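# Wedge the loose end board tight against the rail

## Task

Insert a wedge into the empty slot at the end of the rail, with the wedge's straight face against the loose end board, so that this board is pressed firmly against the rail. The wedge at the opposite end must stay in place. Both end boards must stand upright and level, with the centre of each one above the table.

## Robot and tools

Robot: two arms, left_arm and right_arm, each ending in a five-finger hand. The right arm has a right hand and the left arm has its mirror image. Base positions in the scene frame: left_arm at (-0.028, +0.362, 0) m and right_arm at (-0.036, -0.291, 0) m, both turned almost not at all about z. A camera stand sits behind the arms.

Frames. Scene frame: origin at table-top height, halfway between the nominal bases. +z is up, +x points out over the table, and left_arm is on the +y side. Image left and right do not follow the arm names. Hand poses, velocities and targets in results are given in each arm's own base frame. Fixed cameras and the table use the scene frame. Motion offsets use the axes of that arm's current Hand target.

Hand point. This point is 0.05 m in front of the palm and 0.15 m out from the wrist face. Its +z runs along the straight fingers and +y points out of the palm. On the right hand, +x points across the palm away from the thumb; on the left hand, +x points toward the thumb. Straight fingertips reach about 0.06 to 0.07 m past the point along +z and sit 0.06 m behind it along -y. A wrist bracket on the little-finger side reaches 0.10 m across and can hit objects. Even a small turn can shift the point noticeably. Resting 1 to 3 cm low, sometimes 5 cm, is normal and does not indicate contact.

A row is 28 numbers, each in [-1, 1]. The first 14 are for left_arm: dx, dy, dz, rx, ry, rz, then little, ring, middle, index, thumb_bend, thumb_turn, force_limit, speed. The next 14 are the same fields for right_arm. Always send all 28, even if only one arm moves.

The six pose numbers are an offset, not a pose. They are measured from the arm's Hand target as it stood when the action or move began, along that target's own axes. 1.0 means 0.6 m for dx, dy, dz and 180 degrees for the rotation vector rx, ry, rz. Sending the same offset again moves the arm further. All zeros asks for the current Hand target again, which can close a leftover gap. Each step, commanded orientation is clipped to within 40 degrees of the measured orientation.

The six finger numbers are absolute targets. Fingers and thumb_bend: +1 straight, -1 curled. thumb_turn: +1 beside the palm, -1 opposite the fingers. With the thumb turned in front of the palm, the hand can grasp objects about 0.035 to 0.065 m thick, or a handle down to 0.025 m.

force_limit sets the stopping force linearly: about 0 N at -1 up to 10 N at +1, or 15 N for the two thumb motors. speed rises linearly to full at +0.48; at full speed a finger's whole travel takes 0.49 s. For a gentle grip, use speed -0.94 or below.

A motor moves only when its target changes by 0.002 or more. To hold a hand unchanged, repeat the last eight numbers actually sent to it. If none have been sent yet, use its hand_measured values plus hand_force_limit and hand_speed. To grip harder, raise force_limit and send a target more closed than hand_measured. To release, send a target more open than hand_measured.

Tools:
- execute_actions(actions, cameras): actions is a list of actions, and each action is up to 15 rows at 1/30 s each. Every row is counted from the start pose of its action. A short action repeats its final row. An empty list returns camera images.
- move(target, speed, blend, blocking, cameras): target is one 28-number row, or up to 15 rows. Every row is an offset from the same starting Hand targets. The hand travels in a straight line. speed is in m/s, from 0.002 to 4.3, default 0.25; turning rate is capped at twice that in rad/s. blend, in metres, rounds the corners between rows; 0 stops at each row. The move lasts at most 10 s. blocking=false returns after about 0.5 s while the motion continues.
- wait(seconds 0 to 10): lets time pass while the arms hold.
- stop: brakes a running move.
- zoom_image(camera, region [x0,y0,x1,y1], at most 504 by 504 px): enlarges part of the newest image from that camera.
- show_instructions: shows the reference pages.
- finished_scene(scene 1): ends the scene and cannot be undone.

Cameras: cam_high, cam_low, cam_left_wrist and cam_right_wrist, all 672x504. Pass ["all"], a list of names, or []. An unknown name invalidates the call.

Results. Each arm reports:
- end_effector_position in metres and end_effector_quat_wxyz, in its base frame.
- Hand target: the last commanded pose, which the next offsets start from.
- Joint positions, velocities and torques.
- hand_measured, hand_stopped_by (moving, target, force, stalled, fault), hand_load_n (positive means the finger is being pushed open), hand_force_limit, hand_speed.
If hand_load_n drops to about 0, the grip has been lost. The move line reports how a move ended (done, off_target, moving, held, fault) and any limits (paced or held). Neither done nor off_target tells you whether anything is being touched. MOTOR HOT appears at 85 °C; at 100 °C the arm goes limp, reported as OVER-TEMPERATURE FAULT.

Avoid:
- Dropping parts, letting go of parts that are still moving, and slamming or hitting objects.
- Pressing hard; faster moves and targets set further past the contact press harder.
- Any contact between the two hands or arms.
- Overloading fingers.
- Holding the arm stretched out or pushing against something for long, which heats the motors.
- Routing a path near an arm's own base.
- Leaving anything off the table.
To end a push, command the target back past the hand point.

Each tool is called after "Emit:" by a JSON object that holds its "op" and its "data", one argument or row to a line.

Reference images:

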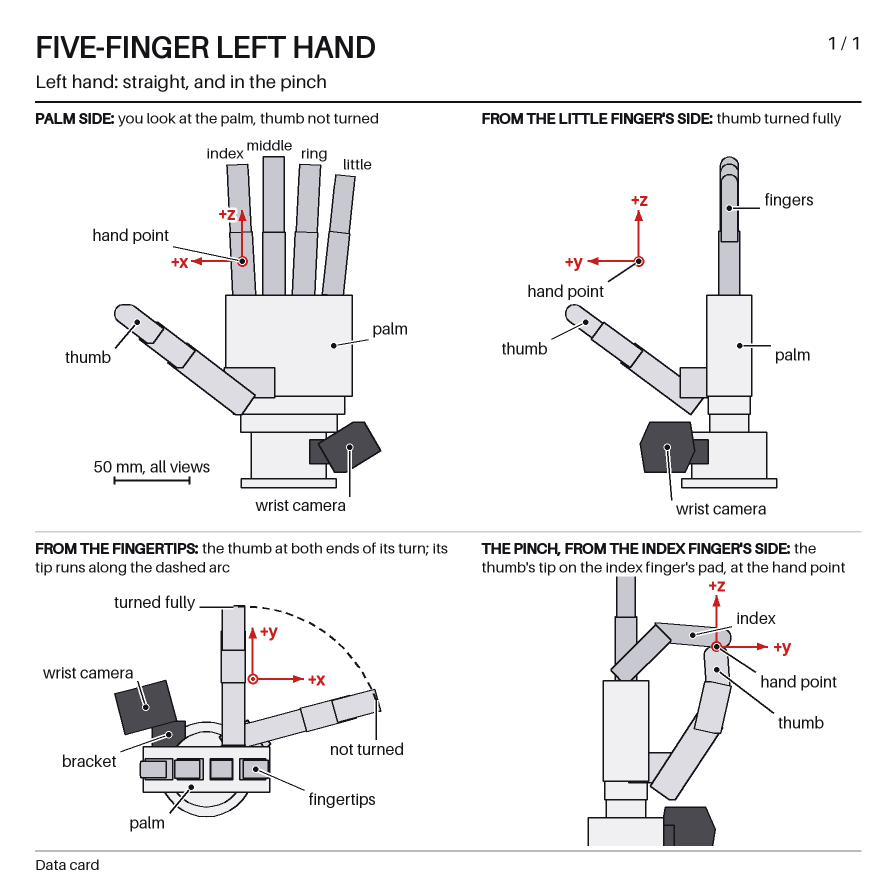

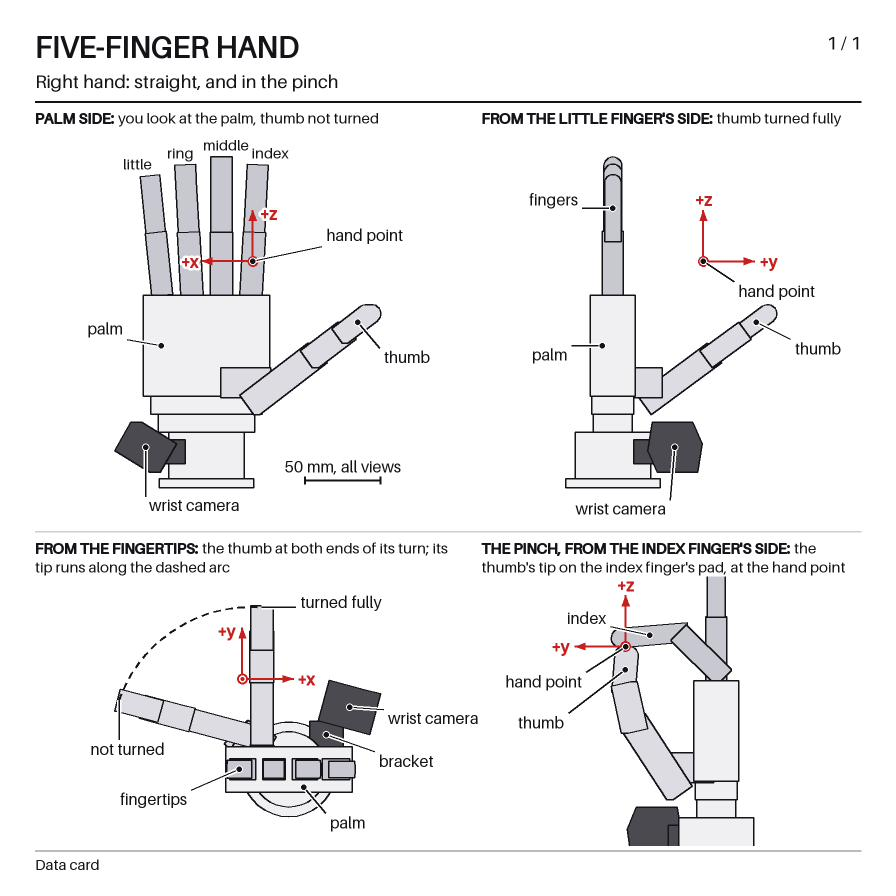

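## Session

Emit:
{"op": "execute_actions", "data": {
  "actions": []
}}

Scene clock: 0.00 s.
left_arm: end_effector_position=(+0.9411, +0.2072, +0.3244) hand_measured=(+1.000, +1.000, +1.000, +1.000, +1.000, +1.000) hand_load_n=(+0.0, +0.0, +0.0, +0.0, +0.5, +0.0) hand_stopped_by=(target, target, target, target, target, target) hand_force_limit=0.00 hand_speed=-0.80 end_effector_quat_wxyz=(-0.255, +0.762, +0.330, +0.496) | right_arm: end_effector_position=(+0.3114, -0.1335, +0.1541) hand_measured=(+1.000, +1.000, +1.000, +1.000, +1.000, +1.000) hand_load_n=(+0.0, +0.0, +0.0, +0.0, +0.0, +0.0) hand_stopped_by=(target, target, target, target, target, target) hand_force_limit=0.00 hand_speed=-0.80 end_effector_quat_wxyz=(-0.137, -0.540, +0.827, +0.077)
Joint positions: left_arm=[0.129 2.353 2.506 -0.664 -0.688 -1.847] | right_arm=[-0.415 1.612 1.324 -1.565 0.144 0.019]
Joint velocities: within noise
Joint torques (N m): no reading
Heat: left arm: hottest shoulder 38 °C; right arm: hottest shoulder 37 °C.
Hand target: left_arm +0.9420, +0.2073, +0.3416; -0.252, +0.753, +0.333, +0.508 | right_arm +0.3181, -0.1364, +0.1590; -0.132, -0.540, +0.828, +0.069

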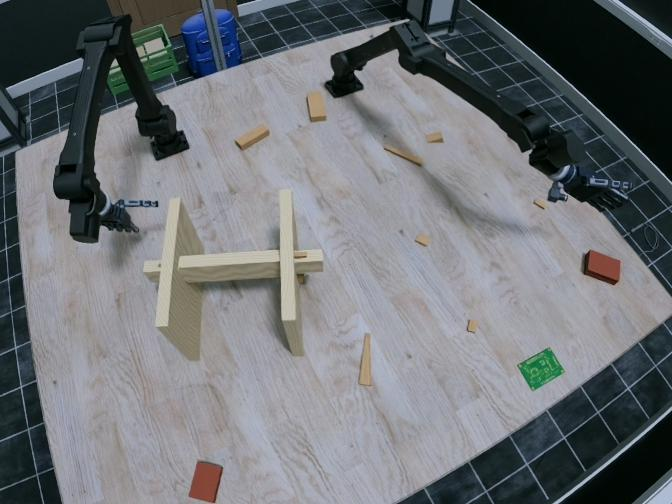

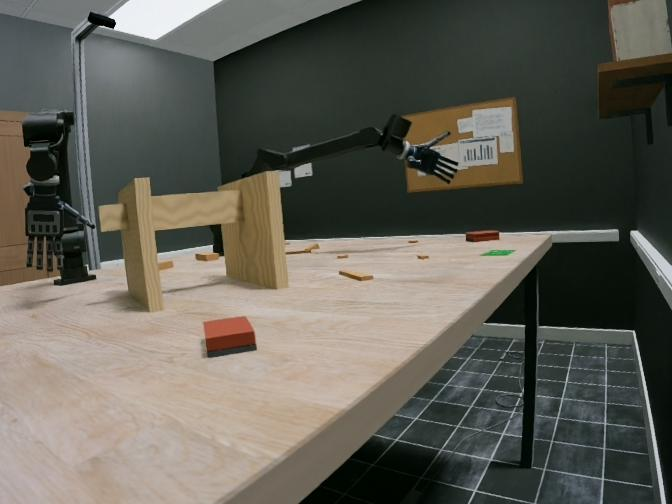

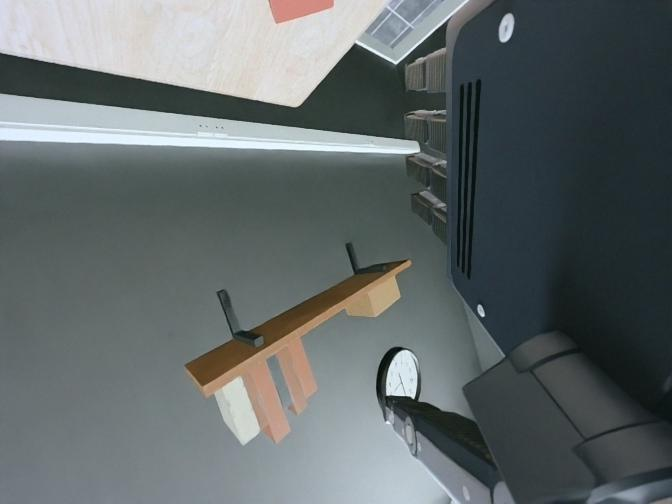

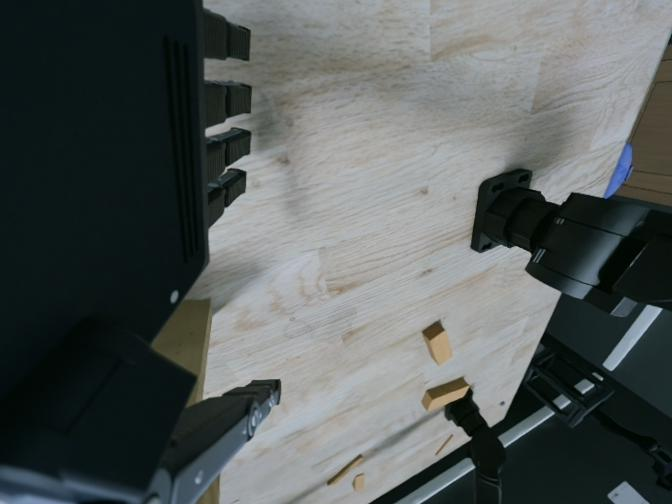

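Emit:
{"op": "zoom_image", "data": {
  "camera": "cam_high",
  "region": [120, 170, 340, 380]
}}

Emit:
{"op": "zoom_image", "data": {
  "camera": "cam_high",
  "region": [220, 70, 480, 290]
}}

Emit:
{"op": "zoom_image", "data": {
  "camera": "cam_high",
  "region": [320, 180, 640, 420]
}}

Emit:
{"op": "zoom_image", "data": {
  "camera": "cam_low",
  "region": [80, 150, 320, 330]
}}

Emit:
{"op": "zoom_image", "data": {
  "camera": "cam_low",
  "region": [260, 200, 540, 300]
}}

Scaled by 2.291 from the camera's 672x504 image, which has a finer 960x720 frame.

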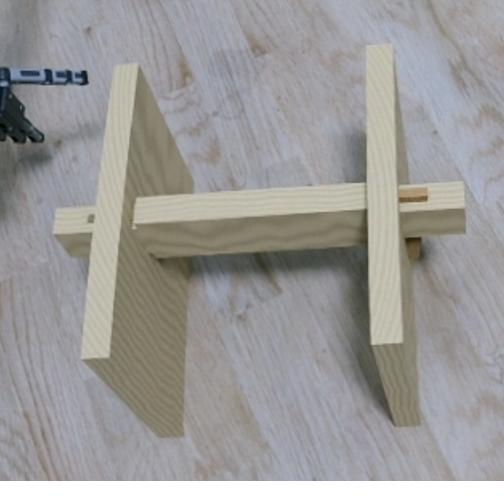

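Scaled by 1.938 from the camera's 672x504 image, which has a finer 960x720 frame.

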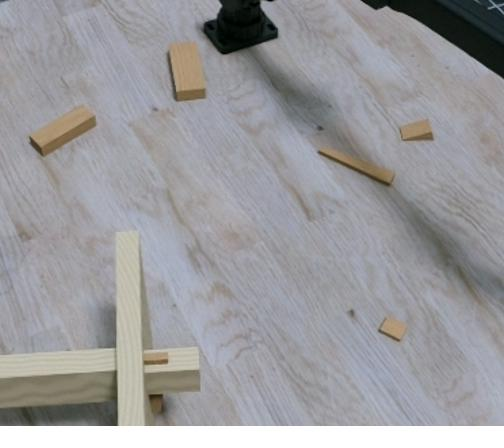

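Scaled by 1.575 from the camera's 672x504 image, which has a finer 960x720 frame.

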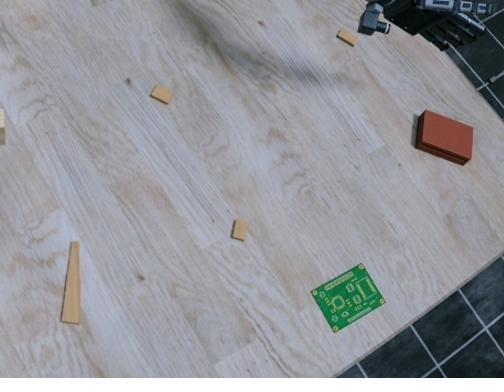

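Scaled by 2.100 from the camera's 672x504 image, which has a finer 960x720 frame.

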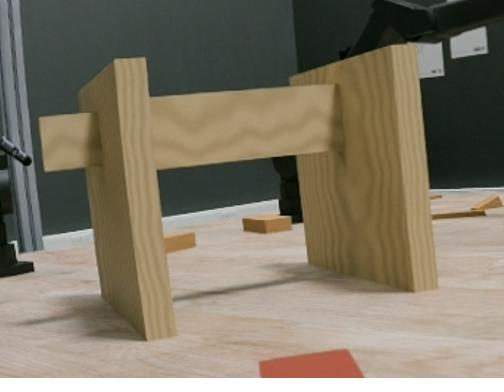

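Scaled by 1.800 from the camera's 672x504 image, which has a finer 960x720 frame.

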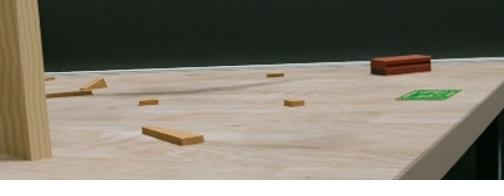

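Emit:
{"op": "zoom_image", "data": {
  "camera": "cam_high",
  "region": [135, 235, 215, 295]
}}

Emit:
{"op": "zoom_image", "data": {
  "camera": "cam_high",
  "region": [265, 235, 345, 295]
}}

Emit:
{"op": "zoom_image", "data": {
  "camera": "cam_high",
  "region": [340, 325, 400, 395]
}}

Emit:
{"op": "zoom_image", "data": {
  "camera": "cam_high",
  "region": [375, 125, 455, 185]
}}

Scaled by 6.300 from the camera's 672x504 image, which has a finer 960x720 frame.

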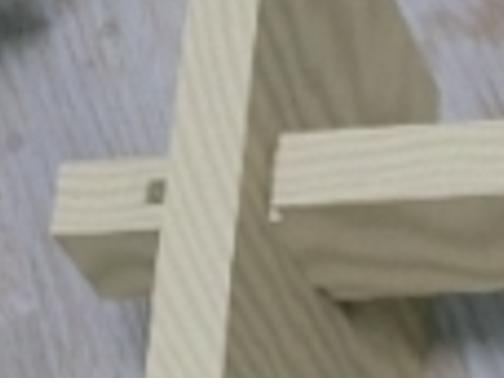

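Scaled by 6.300 from the camera's 672x504 image, which has a finer 960x720 frame.

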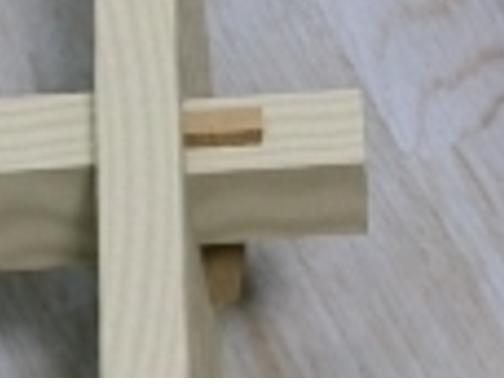

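Scaled by 7.200 from the camera's 672x504 image, which has a finer 960x720 frame.

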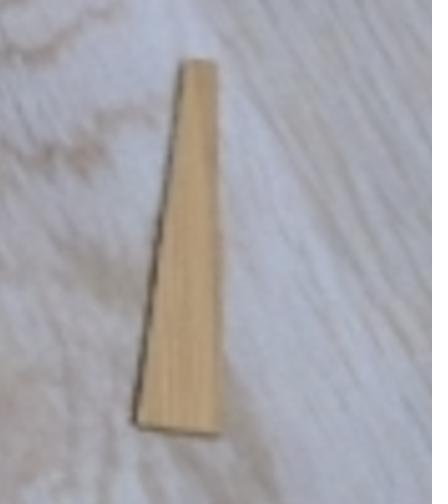

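Scaled by 6.300 from the camera's 672x504 image, which has a finer 960x720 frame.

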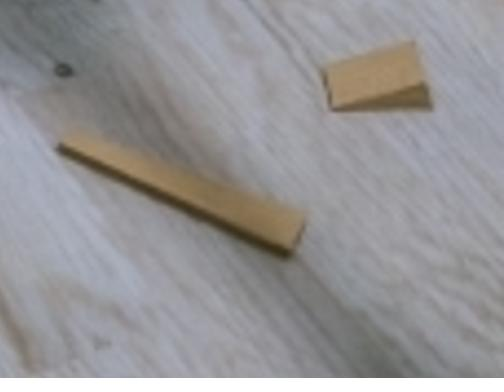

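Emit:
{"op": "move", "data": {
  "target": [
    [0,0,0,0,0,0,1,1,1,1,1,1,0,-0.8, 0.0456,0.0813,-0.3022,0,0,0,1,1,1,1,1,1,0,-0.8],
    [0,0,0,0,0,0,1,1,1,1,1,1,0,-0.8, -0.170,-0.2655,-0.412,0,0,0,1,1,1,1,1,1,0,-0.8]
  ],
  "blend": 0.05,
  "speed": 0.25,
  "cameras": ["all"]
}}

Scene clock: 15.50 s.
left_arm: end_effector_position=(+0.9411, +0.2072, +0.3244) hand_measured=(+1.000, +1.000, +1.000, +1.000, +1.000, +1.000) hand_load_n=(+0.0, +0.0, +0.0, +0.0, +0.0, +0.0) hand_stopped_by=(target, target, target, target, target, target) hand_force_limit=0.00 hand_speed=-0.80 end_effector_quat_wxyz=(-0.255, +0.762, +0.330, +0.496) | right_arm: end_effector_position=(+0.5610, -0.0992, +0.3259) hand_measured=(+1.000, +1.000, +1.000, +1.000, +1.000, +1.000) hand_load_n=(+0.0, +0.0, +0.0, +0.0, +0.0, +0.0) hand_stopped_by=(target, target, target, target, target, target) hand_force_limit=0.00 hand_speed=-0.80 end_effector_quat_wxyz=(+0.059, -0.540, +0.833, -0.104)
Joint positions: left_arm=[0.129 2.353 2.506 -0.664 -0.688 -1.847] | right_arm=[-0.226 1.873 2.22 -1.685 0.06 0.186]
Joint torques (N m): left_arm=[0.26 -21.48 10.81 2.02 -0.28 -0.13] | right_arm=[0.38 -12.63 13.68 0.27 -0.15 0.09]
Heat: left arm: hottest shoulder 43 °C; right arm: hottest shoulder 38 °C.
Hand target: left_arm +0.9420, +0.2073, +0.3416; -0.252, +0.753, +0.333, +0.508 | right_arm +0.5692, -0.1012, +0.3398; -0.132, -0.540, +0.828, +0.069
Off the commanded pose: left_arm 0.017 m, 2 deg | right_arm 0.016 m, 30 deg.
joint sent to its limit (right arm) — joint 4 (wrist pitch), lower limit. The joint targets are off in orientation, not in position.
move: off_target (left_arm, right_arm)
camera_calibration:
cam_right_wrist: T_world_to_cam=[[-0.973716, 0.143111, -0.177192, 0.612512], [0.0449186, 0.883331, 0.466592, -0.0964589], [0.223293, 0.446369, -0.866542, 0.317921], [0, 0, 0, 1]] pos_world=[0.529755, -0.144362, 0.429031]

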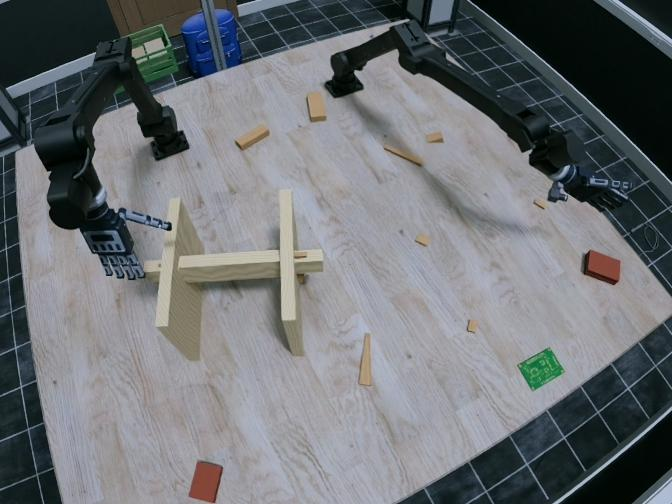

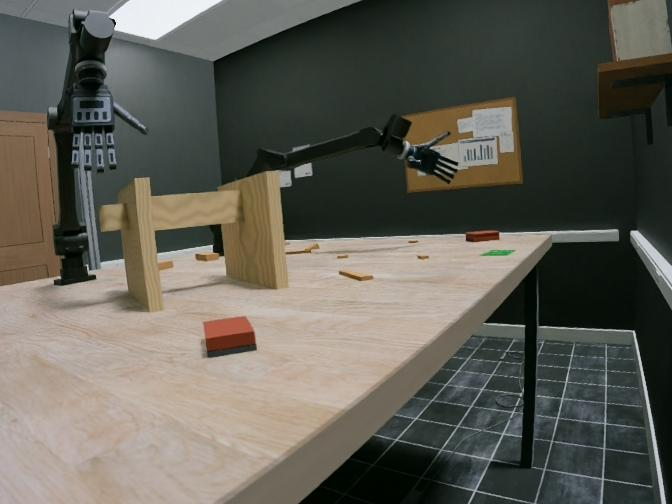

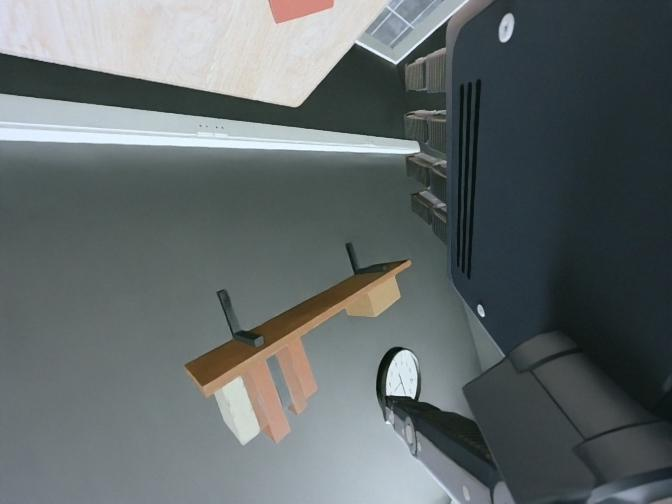

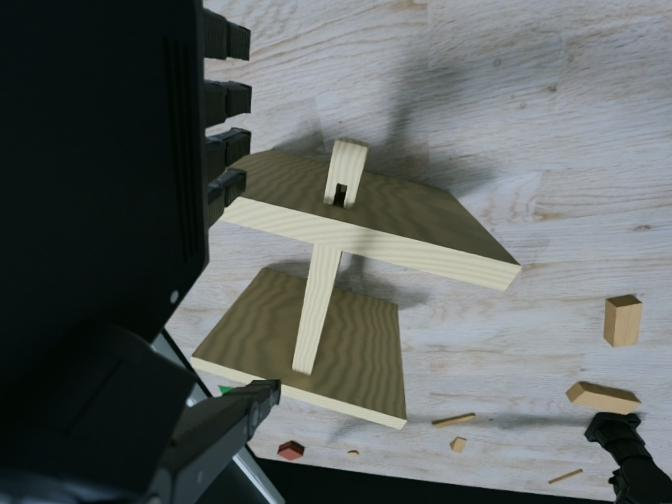

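Emit:
{"op": "zoom_image", "data": {
  "camera": "cam_right_wrist",
  "region": [290, 120, 410, 260]
}}

Emit:
{"op": "zoom_image", "data": {
  "camera": "cam_right_wrist",
  "region": [420, 380, 640, 504]
}}

Scaled by 3.600 from the camera's 672x504 image, which has a finer 960x720 frame.

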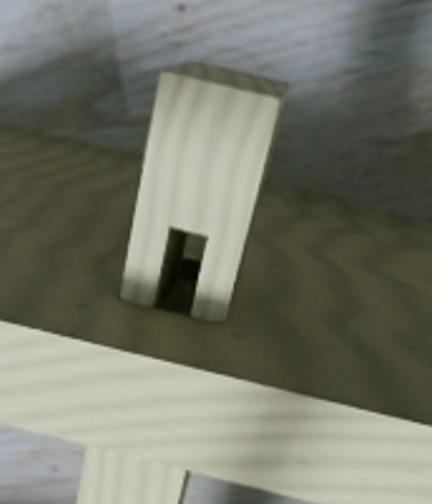

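Scaled by 2.291 from the camera's 672x504 image, which has a finer 960x720 frame.

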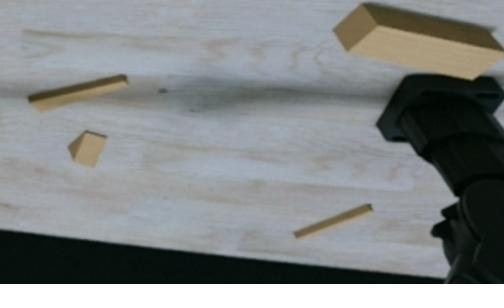

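Emit:
{"op": "move", "data": {
  "target": [-0.3867,-0.5037,-0.7588,-0.455,-0.153,0.650,1,1,1,1,1,1,0,-0.8, 0,0,0,0,0,0,1,1,1,1,1,1,0,-0.8],
  "speed": 0.4,
  "cameras": ["all"]
}}

Scene clock: 22.70 s.
left_arm: end_effector_position=(+0.3874, +0.0243, +0.2978) hand_measured=(+1.000, +1.000, +1.000, +1.000, +1.000, +1.000) hand_load_n=(+0.0, -0.5, +0.5, +0.0, +0.0, +0.0) hand_stopped_by=(target, target, target, target, target, target) hand_force_limit=0.00 hand_speed=-0.80 end_effector_quat_wxyz=(-0.007, +0.716, -0.698, +0.009) | right_arm: end_effector_position=(+0.5612, -0.0988, +0.3260) hand_measured=(+1.000, +1.000, +1.000, +1.000, +1.000, +1.000) hand_load_n=(+0.0, +0.0, +0.0, +0.0, +0.0, +0.0) hand_stopped_by=(target, target, target, target, target, target) hand_force_limit=0.00 hand_speed=-0.80 end_effector_quat_wxyz=(+0.059, -0.540, +0.833, -0.103)
Joint positions: left_arm=[0.13 1.509 1.652 -1.691 0.005 0.103] | right_arm=[-0.226 1.873 2.22 -1.685 0.058 0.188]
Joint torques (N m): left_arm=[-0.56 -10.87 7.51 -0.34 -0.08 0.08] | right_arm=[0.32 -12.57 13.65 0.28 -0.14 0.08]
Heat: left arm: hottest shoulder 43 °C; right arm: hottest shoulder 38 °C.
Hand target: left_arm +0.3801, +0.0202, +0.3000; +0.000, +0.707, -0.707, +0.001 | right_arm +0.5692, -0.1011, +0.3398; -0.132, -0.540, +0.828, +0.069
Off the commanded pose: left_arm 0.009 m, 2 deg | right_arm 0.016 m, 30 deg.
joint sent to its limit (left arm) — joint 4 (wrist pitch), lower limit. The joint targets still meet the commanded pose.
joint sent to its limit (right arm) — joint 4 (wrist pitch), lower limit. The joint targets are off in orientation, not in position.
move: off_target (right_arm)
camera_calibration:
cam_left_wrist: T_world_to_cam=[[0.981878, -0.186583, 0.0331944, -0.389353], [-0.179494, -0.8594, 0.478763, -0.0488609], [-0.0608016, -0.476045, -0.877317, 0.410006], [0, 0, 0, 1]] pos_world=[0.398456, 0.0805437, 0.396022]
cam_right_wrist: T_world_to_cam=[[-0.973452, 0.144569, -0.177455, 0.612761], [0.045619, 0.882273, 0.468523, -0.0979847], [0.224298, 0.447989, -0.865446, 0.317041], [0, 0, 0, 1]] pos_world=[0.529852, -0.144168, 0.429028]

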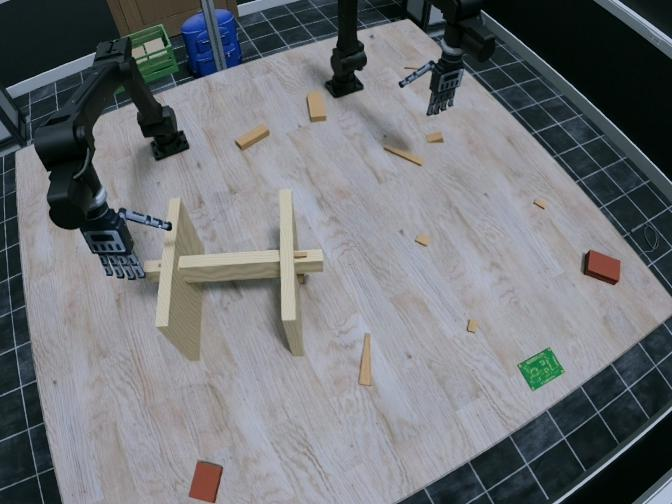

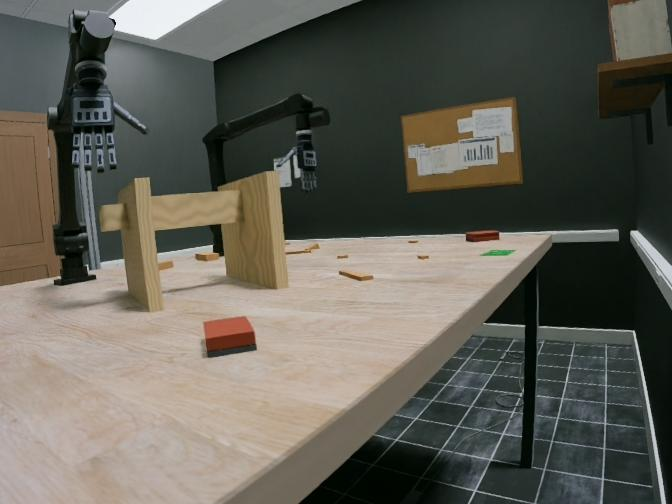

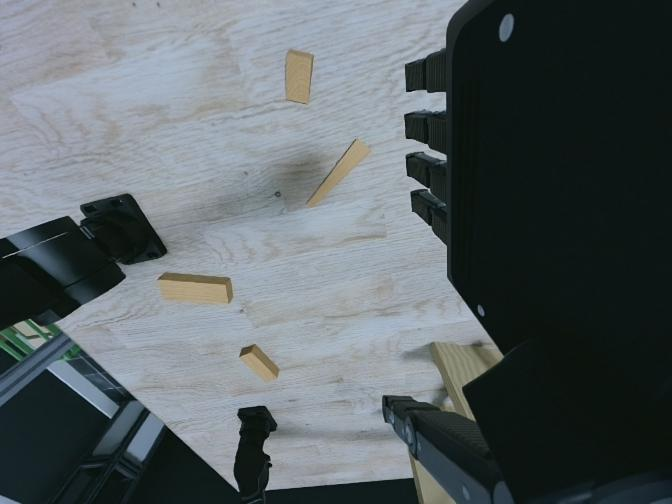

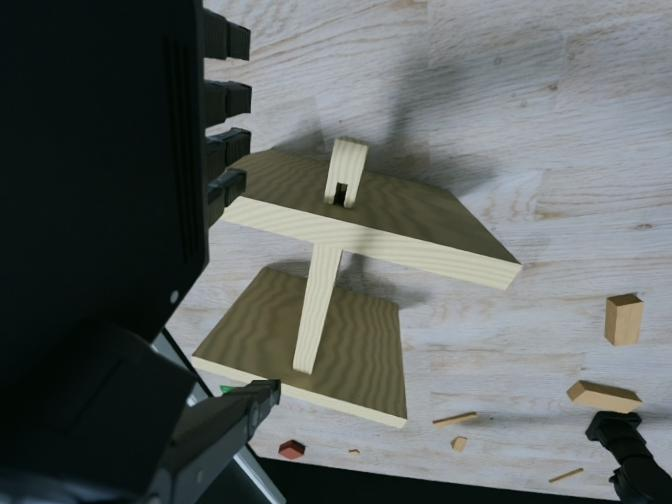

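Emit:
{"op": "zoom_image", "data": {
  "camera": "cam_left_wrist",
  "region": [270, 40, 400, 220]
}}

Emit:
{"op": "zoom_image", "data": {
  "camera": "cam_high",
  "region": [400, 55, 430, 75]
}}

Scaled by 2.800 from the camera's 672x504 image, which has a finer 960x720 frame.

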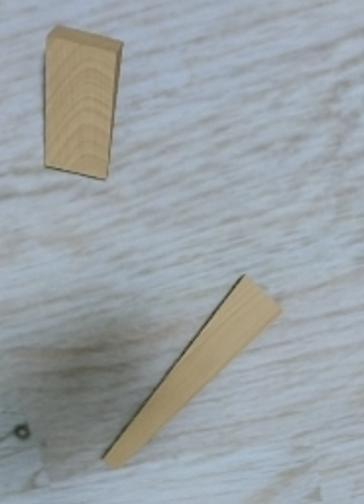

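Scaled by 16.800 from the camera's 672x504 image, which has a finer 960x720 frame.

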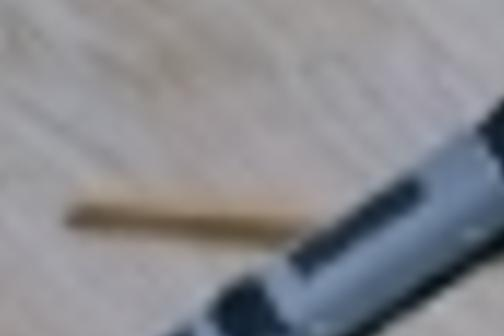

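Emit:
{"op": "move", "data": {
  "target": [0.0338,-0.0365,0.306,0.327,0.1512,0.2469,1,1,0.5,0.5,0.5,-1,0,0.0, 0,0,0,0,0,0,1,1,1,1,1,1,0,-0.8],
  "speed": 0.3,
  "cameras": ["cam_left_wrist","cam_high","cam_low"]
}}

Scene clock: 33.93 s.
left_arm: end_effector_position=(+0.4004, -0.0066, +0.1212) hand_measured=(+1.000, +1.000, +0.500, +0.500, +0.500, -1.000) hand_load_n=(+0.0, +0.0, +0.0, +0.0, +0.0, +0.0) hand_stopped_by=(target, target, target, target, target, target) hand_force_limit=0.00 hand_speed=0.00 end_effector_quat_wxyz=(+0.172, -0.296, +0.800, -0.493) | right_arm: end_effector_position=(+0.5612, -0.0988, +0.3260) hand_measured=(+1.000, +1.000, +1.000, +1.000, +1.000, +1.000) hand_load_n=(+0.0, +0.0, +0.0, +0.0, +0.0, +0.0) hand_stopped_by=(target, target, target, target, target, target) hand_force_limit=0.00 hand_speed=-0.80 end_effector_quat_wxyz=(+0.059, -0.540, +0.833, -0.103)
Joint positions: left_arm=[0.364 1.294 0.78 -0.498 1.004 0.915] | right_arm=[-0.226 1.873 2.22 -1.685 0.058 0.188]
Joint torques (N m): left_arm=[1.38 -6.01 7.35 1.73 0.83 0.07] | right_arm=[0.32 -12.57 13.67 0.28 -0.14 0.08]
Heat: left arm: hottest shoulder 42 °C; right arm: hottest elbow 39 °C.
Hand target: left_arm +0.4020, -0.0003, +0.1163; +0.180, -0.294, +0.800, -0.491 | right_arm +0.5692, -0.1011, +0.3398; -0.132, -0.540, +0.828, +0.069
Off the commanded pose: left_arm 0.008 m, 1 deg | right_arm 0.016 m, 30 deg.
joint sent to its limit (right arm) — joint 4 (wrist pitch), lower limit. The joint targets are off in orientation, not in position.
move: off_target (right_arm)
camera_calibration:
cam_left_wrist: T_world_to_cam=[[0.128647, -0.461916, 0.877544, -0.16453], [-0.985923, -0.154869, 0.0630165, 0.389456], [0.106796, -0.873298, -0.475337, 0.122773], [0, 0, 0, 1]] pos_world=[0.392028, 0.0915332, 0.178198]
Images, in order (width x height): cam_high 672x504, cam_low 672x504, cam_left_wrist 672x504.

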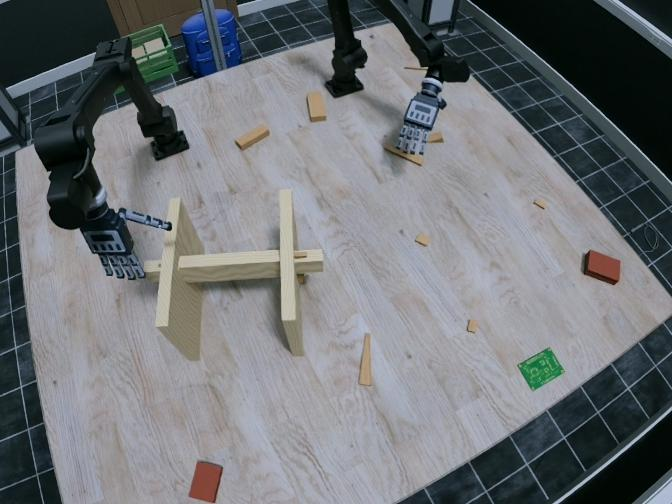

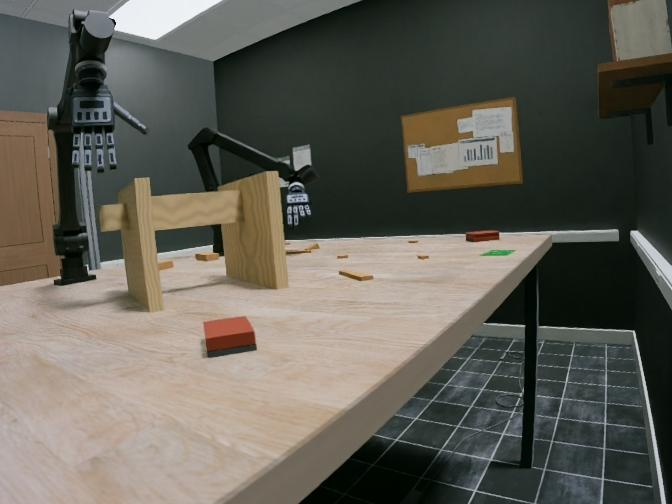

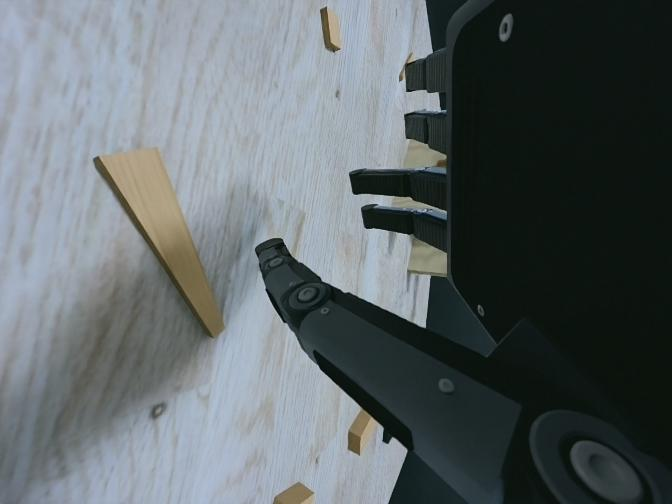

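Emit:
{"op": "zoom_image", "data": {
  "camera": "cam_left_wrist",
  "region": [80, 130, 240, 350]
}}

Emit:
{"op": "zoom_image", "data": {
  "camera": "cam_left_wrist",
  "region": [230, 150, 470, 370]
}}

Scaled by 2.291 from the camera's 672x504 image, which has a finer 960x720 frame.

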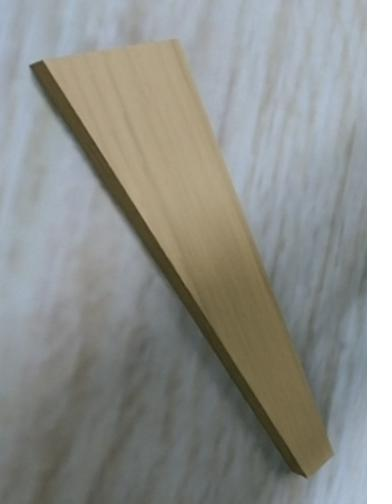

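Scaled by 2.100 from the camera's 672x504 image, which has a finer 960x720 frame.

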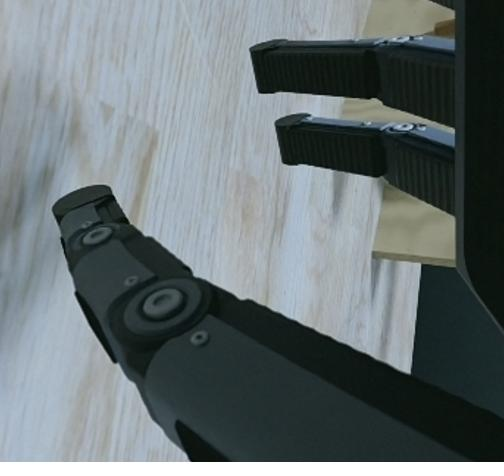

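Emit:
{"op": "move", "data": {
  "target": [-0.0077,0.083,0.0253,0,0.0079,0.004,1,1,0.5,0.5,0.5,-1,0,0.0, 0,0,0,0,0,0,1,1,1,1,1,1,0,-0.8],
  "speed": 0.1,
  "cameras": ["cam_left_wrist"]
}}

Scene clock: 36.50 s.
left_arm: end_effector_position=(+0.3989, +0.0035, +0.0699) hand_measured=(+1.000, +1.000, +0.500, +0.500, +0.500, -1.000) hand_load_n=(+0.0, +0.0, +0.0, +0.0, +0.0, +0.0) hand_stopped_by=(target, target, target, target, target, target) hand_force_limit=0.00 hand_speed=0.00 end_effector_quat_wxyz=(+0.165, -0.284, +0.804, -0.495) | right_arm: end_effector_position=(+0.5612, -0.0988, +0.3260) hand_measured=(+1.000, +1.000, +1.000, +1.000, +1.000, +1.000) hand_load_n=(+0.0, +0.0, +0.0, +0.0, +0.0, +0.0) hand_stopped_by=(target, target, target, target, target, target) hand_force_limit=0.00 hand_speed=-0.80 end_effector_quat_wxyz=(+0.059, -0.540, +0.833, -0.103)
Joint positions: left_arm=[0.393 1.412 0.739 -0.418 1.032 1.008] | right_arm=[-0.226 1.873 2.22 -1.685 0.058 0.188]
Joint torques (N m): left_arm=[1.26 -6.77 6.61 1.58 0.86 0.04] | right_arm=[0.32 -12.63 13.67 0.28 -0.14 0.08]
Heat: left arm: hottest shoulder 42 °C; right arm: hottest shoulder 39 °C.
Hand target: left_arm +0.3998, +0.0094, +0.0651; +0.173, -0.282, +0.804, -0.494 | right_arm +0.5692, -0.1011, +0.3398; -0.132, -0.540, +0.828, +0.069
Off the commanded pose: left_arm 0.008 m, 1 deg | right_arm 0.016 m, 30 deg.
joint sent to its limit (right arm) — joint 4 (wrist pitch), lower limit. The joint targets are off in orientation, not in position.
move: off_target (right_arm)
camera_calibration:
cam_left_wrist: T_world_to_cam=[[0.114848, -0.465607, 0.877508, -0.109203], [-0.989946, -0.127064, 0.0621437, 0.39427], [0.0825651, -0.875822, -0.475519, 0.117081], [0, 0, 0, 1]] pos_world=[0.39318, 0.101794, 0.126999]
Images, in order (width x height): cam_left_wrist 672x504.

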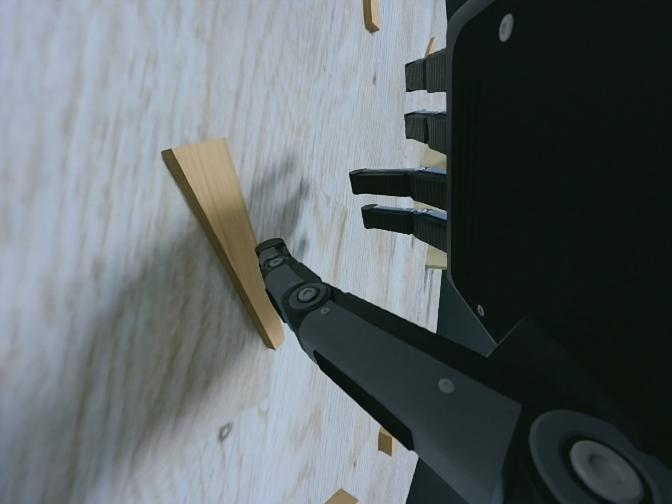

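Emit:
{"op": "zoom_image", "data": {
  "camera": "cam_left_wrist",
  "region": [150, 125, 310, 365]
}}

Scaled by 2.100 from the camera's 672x504 image, which has a finer 960x720 frame.

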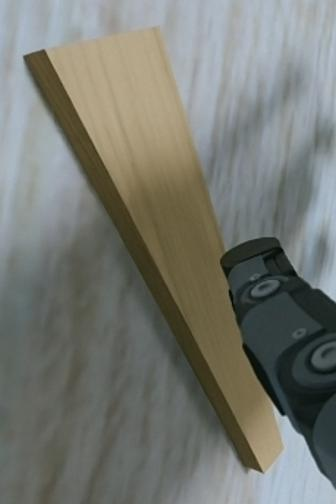

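Emit:
{"op": "move", "data": {
  "target": [0.0015,0.0477,-0.0202,0,0,0,1,1,0.5,0.5,0.3,-1,0,0.0, 0,0,0,0,0,0,1,1,1,1,1,1,0,-0.8],
  "speed": 0.08,
  "cameras": ["cam_left_wrist"]
}}

Scene clock: 40.77 s.
left_arm: end_effector_position=(+0.3892, +0.0244, +0.0512) hand_measured=(+1.000, +1.000, +0.500, +0.500, +0.300, -1.000) hand_load_n=(+0.0, +0.0, +0.0, +0.0, +0.0, +0.5) hand_stopped_by=(target, target, target, target, target, target) hand_force_limit=0.00 hand_speed=0.00 end_effector_quat_wxyz=(+0.179, -0.276, +0.805, -0.494) | right_arm: end_effector_position=(+0.5612, -0.0988, +0.3260) hand_measured=(+1.000, +1.000, +1.000, +1.000, +1.000, +1.000) hand_load_n=(+0.0, +0.0, -0.5, +0.0, +0.0, +0.0) hand_stopped_by=(target, target, target, target, target, target) hand_force_limit=0.00 hand_speed=-0.80 end_effector_quat_wxyz=(+0.059, -0.540, +0.833, -0.103)
Joint positions: left_arm=[0.457 1.447 0.719 -0.431 1.059 1.123] | right_arm=[-0.226 1.873 2.22 -1.685 0.058 0.188]
Joint torques (N m): left_arm=[1.38 -6.65 6.34 0.34 0.9 0.1] | right_arm=[0.26 -12.57 13.68 0.27 -0.14 0.08]
Heat: left arm: hottest shoulder 41 °C; right arm: hottest elbow 40 °C.
Hand target: left_arm +0.3842, +0.0274, +0.0450; +0.173, -0.282, +0.804, -0.494 | right_arm +0.5692, -0.1011, +0.3398; -0.132, -0.540, +0.828, +0.069
Off the commanded pose: left_arm 0.009 m, 1 deg | right_arm 0.016 m, 30 deg.
joint sent to its limit (right arm) — joint 4 (wrist pitch), lower limit. The joint targets are off in orientation, not in position.
move: off_target (right_arm)
camera_calibration:
cam_left_wrist: T_world_to_cam=[[0.0905193, -0.477079, 0.874186, -0.0720159], [-0.991193, -0.128349, 0.0325895, 0.390613], [0.0966535, -0.869438, -0.484496, 0.122169], [0, 0, 0, 1]] pos_world=[0.381884, 0.121996, 0.109416]
Images, in order (width x height): cam_left_wrist 672x504.

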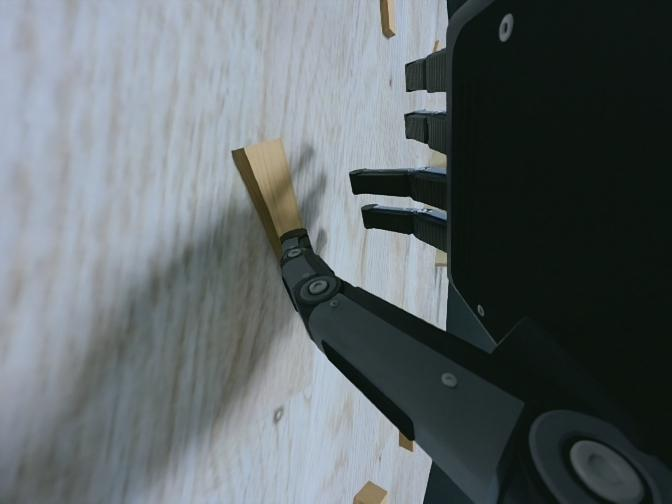

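Emit:
{"op": "move", "data": {
  "target": [0.01,0.0137,0.0145,0,0,0,1,1,0.5,0.5,0.3,-1,0,0.0, 0,0,0,0,0,0,1,1,1,1,1,1,0,-0.8],
  "speed": 0.05,
  "cameras": ["cam_left_wrist"]
}}

Scene clock: 42.20 s.
left_arm: end_effector_position=(+0.3838, +0.0218, +0.0398) hand_measured=(+1.000, +1.000, +0.500, +0.500, +0.300, -1.000) hand_load_n=(+0.0, +0.0, +0.0, +0.0, +0.0, +0.0) hand_stopped_by=(target, target, target, target, target, target) hand_force_limit=0.00 hand_speed=0.00 end_effector_quat_wxyz=(+0.177, -0.278, +0.805, -0.494) | right_arm: end_effector_position=(+0.5612, -0.0988, +0.3260) hand_measured=(+1.000, +1.000, +1.000, +1.000, +1.000, +1.000) hand_load_n=(+0.0, +0.0, +0.0, +0.0, +0.0, +0.0) hand_stopped_by=(target, target, target, target, target, target) hand_force_limit=0.00 hand_speed=-0.80 end_effector_quat_wxyz=(+0.059, -0.540, +0.833, -0.103)
Joint positions: left_arm=[0.457 1.46 0.693 -0.397 1.059 1.123] | right_arm=[-0.226 1.873 2.22 -1.685 0.058 0.188]
Joint torques (N m): left_arm=[0.21 -6.59 5.87 1.5 0.69 -0.21] | right_arm=[0.32 -12.57 13.67 0.28 -0.14 0.09]
Heat: left arm: hottest shoulder 41 °C; right arm: hottest elbow 40 °C.
Hand target: left_arm +0.3820, +0.0205, +0.0338; +0.173, -0.282, +0.804, -0.494 | right_arm +0.5692, -0.1011, +0.3398; -0.132, -0.540, +0.828, +0.069
Off the commanded pose: left_arm 0.006 m, 1 deg | right_arm 0.016 m, 30 deg.
joint sent to its limit (right arm) — joint 4 (wrist pitch), lower limit. The joint targets are off in orientation, not in position.
move: off_target (right_arm)
camera_calibration:
cam_left_wrist: T_world_to_cam=[[0.0939364, -0.475701, 0.874577, -0.0640849], [-0.991063, -0.12825, 0.03669, 0.385054], [0.0947109, -0.870207, -0.483497, 0.115602], [0, 0, 0, 1]] pos_world=[0.376684, 0.119496, 0.0978128]
Images, in order (width x height): cam_left_wrist 672x504.

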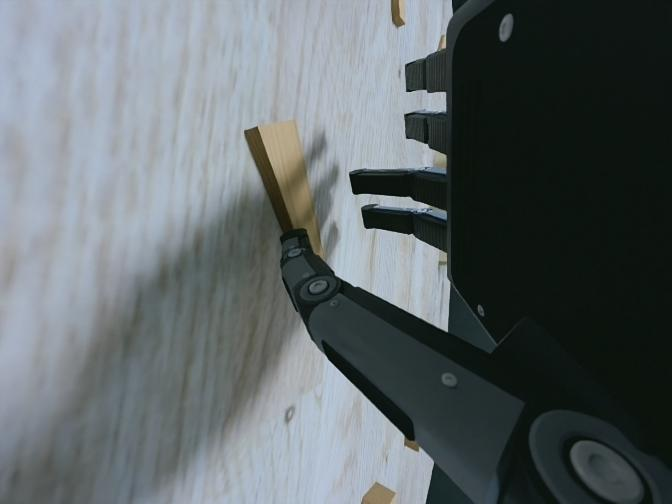

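Emit:
{"op": "zoom_image", "data": {
  "camera": "cam_left_wrist",
  "region": [230, 100, 430, 300]
}}

Scaled by 2.520 from the camera's 672x504 image, which has a finer 960x720 frame.

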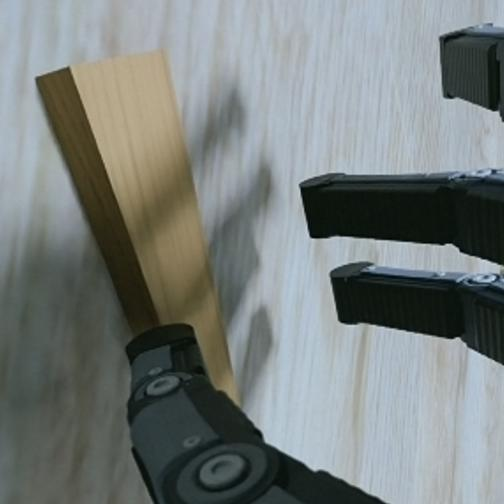

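Emit:
{"op": "move", "data": {
  "target": [0.0,0.0097,0.0049,0,0,0,1,1,0.5,0.5,0.3,-1,0,0.0, 0,0,0,0,0,0,1,1,1,1,1,1,0,-0.8],
  "speed": 0.05,
  "cameras": ["cam_left_wrist"]
}}

Scene clock: 43.77 s.
left_arm: end_effector_position=(+0.3836, +0.0217, +0.0330) hand_measured=(+1.000, +1.000, +0.500, +0.500, +0.300, -1.000) hand_load_n=(+0.0, +0.0, +0.0, +0.0, +0.0, +0.0) hand_stopped_by=(target, target, target, target, target, target) hand_force_limit=0.00 hand_speed=0.00 end_effector_quat_wxyz=(+0.176, -0.278, +0.805, -0.494) | right_arm: end_effector_position=(+0.5612, -0.0988, +0.3260) hand_measured=(+1.000, +1.000, +1.000, +1.000, +1.000, +1.000) hand_load_n=(+0.0, +0.0, +0.0, +0.0, +0.0, +0.0) hand_stopped_by=(target, target, target, target, target, target) hand_force_limit=0.00 hand_speed=-0.80 end_effector_quat_wxyz=(+0.059, -0.540, +0.833, -0.103)
Joint positions: left_arm=[0.457 1.476 0.686 -0.374 1.059 1.123] | right_arm=[-0.226 1.873 2.22 -1.685 0.058 0.188]
Joint torques (N m): left_arm=[0.03 -6.65 5.78 1.43 0.7 -0.21] | right_arm=[0.32 -12.63 13.68 0.28 -0.14 0.09]
Heat: left arm: hottest shoulder 41 °C; right arm: hottest elbow 40 °C.
Hand target: left_arm +0.3820, +0.0204, +0.0272; +0.173, -0.282, +0.804, -0.494 | right_arm +0.5692, -0.1011, +0.3398; -0.132, -0.540, +0.828, +0.069
Off the commanded pose: left_arm 0.006 m, 1 deg | right_arm 0.016 m, 30 deg.
joint sent to its limit (right arm) — joint 4 (wrist pitch), lower limit. The joint targets are off in orientation, not in position.
move: off_target (right_arm)
camera_calibration:
cam_left_wrist: T_world_to_cam=[[0.0945254, -0.475456, 0.874646, -0.0584235], [-0.991034, -0.128274, 0.0373742, 0.385022], [0.0944246, -0.870337, -0.483319, 0.112353], [0, 0, 0, 1]] pos_world=[0.376484, 0.119396, 0.0910124]
Images, in order (width x height): cam_left_wrist 672x504.

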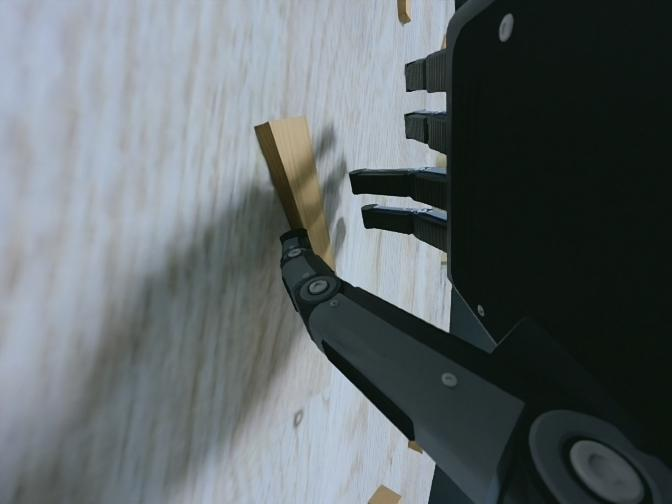

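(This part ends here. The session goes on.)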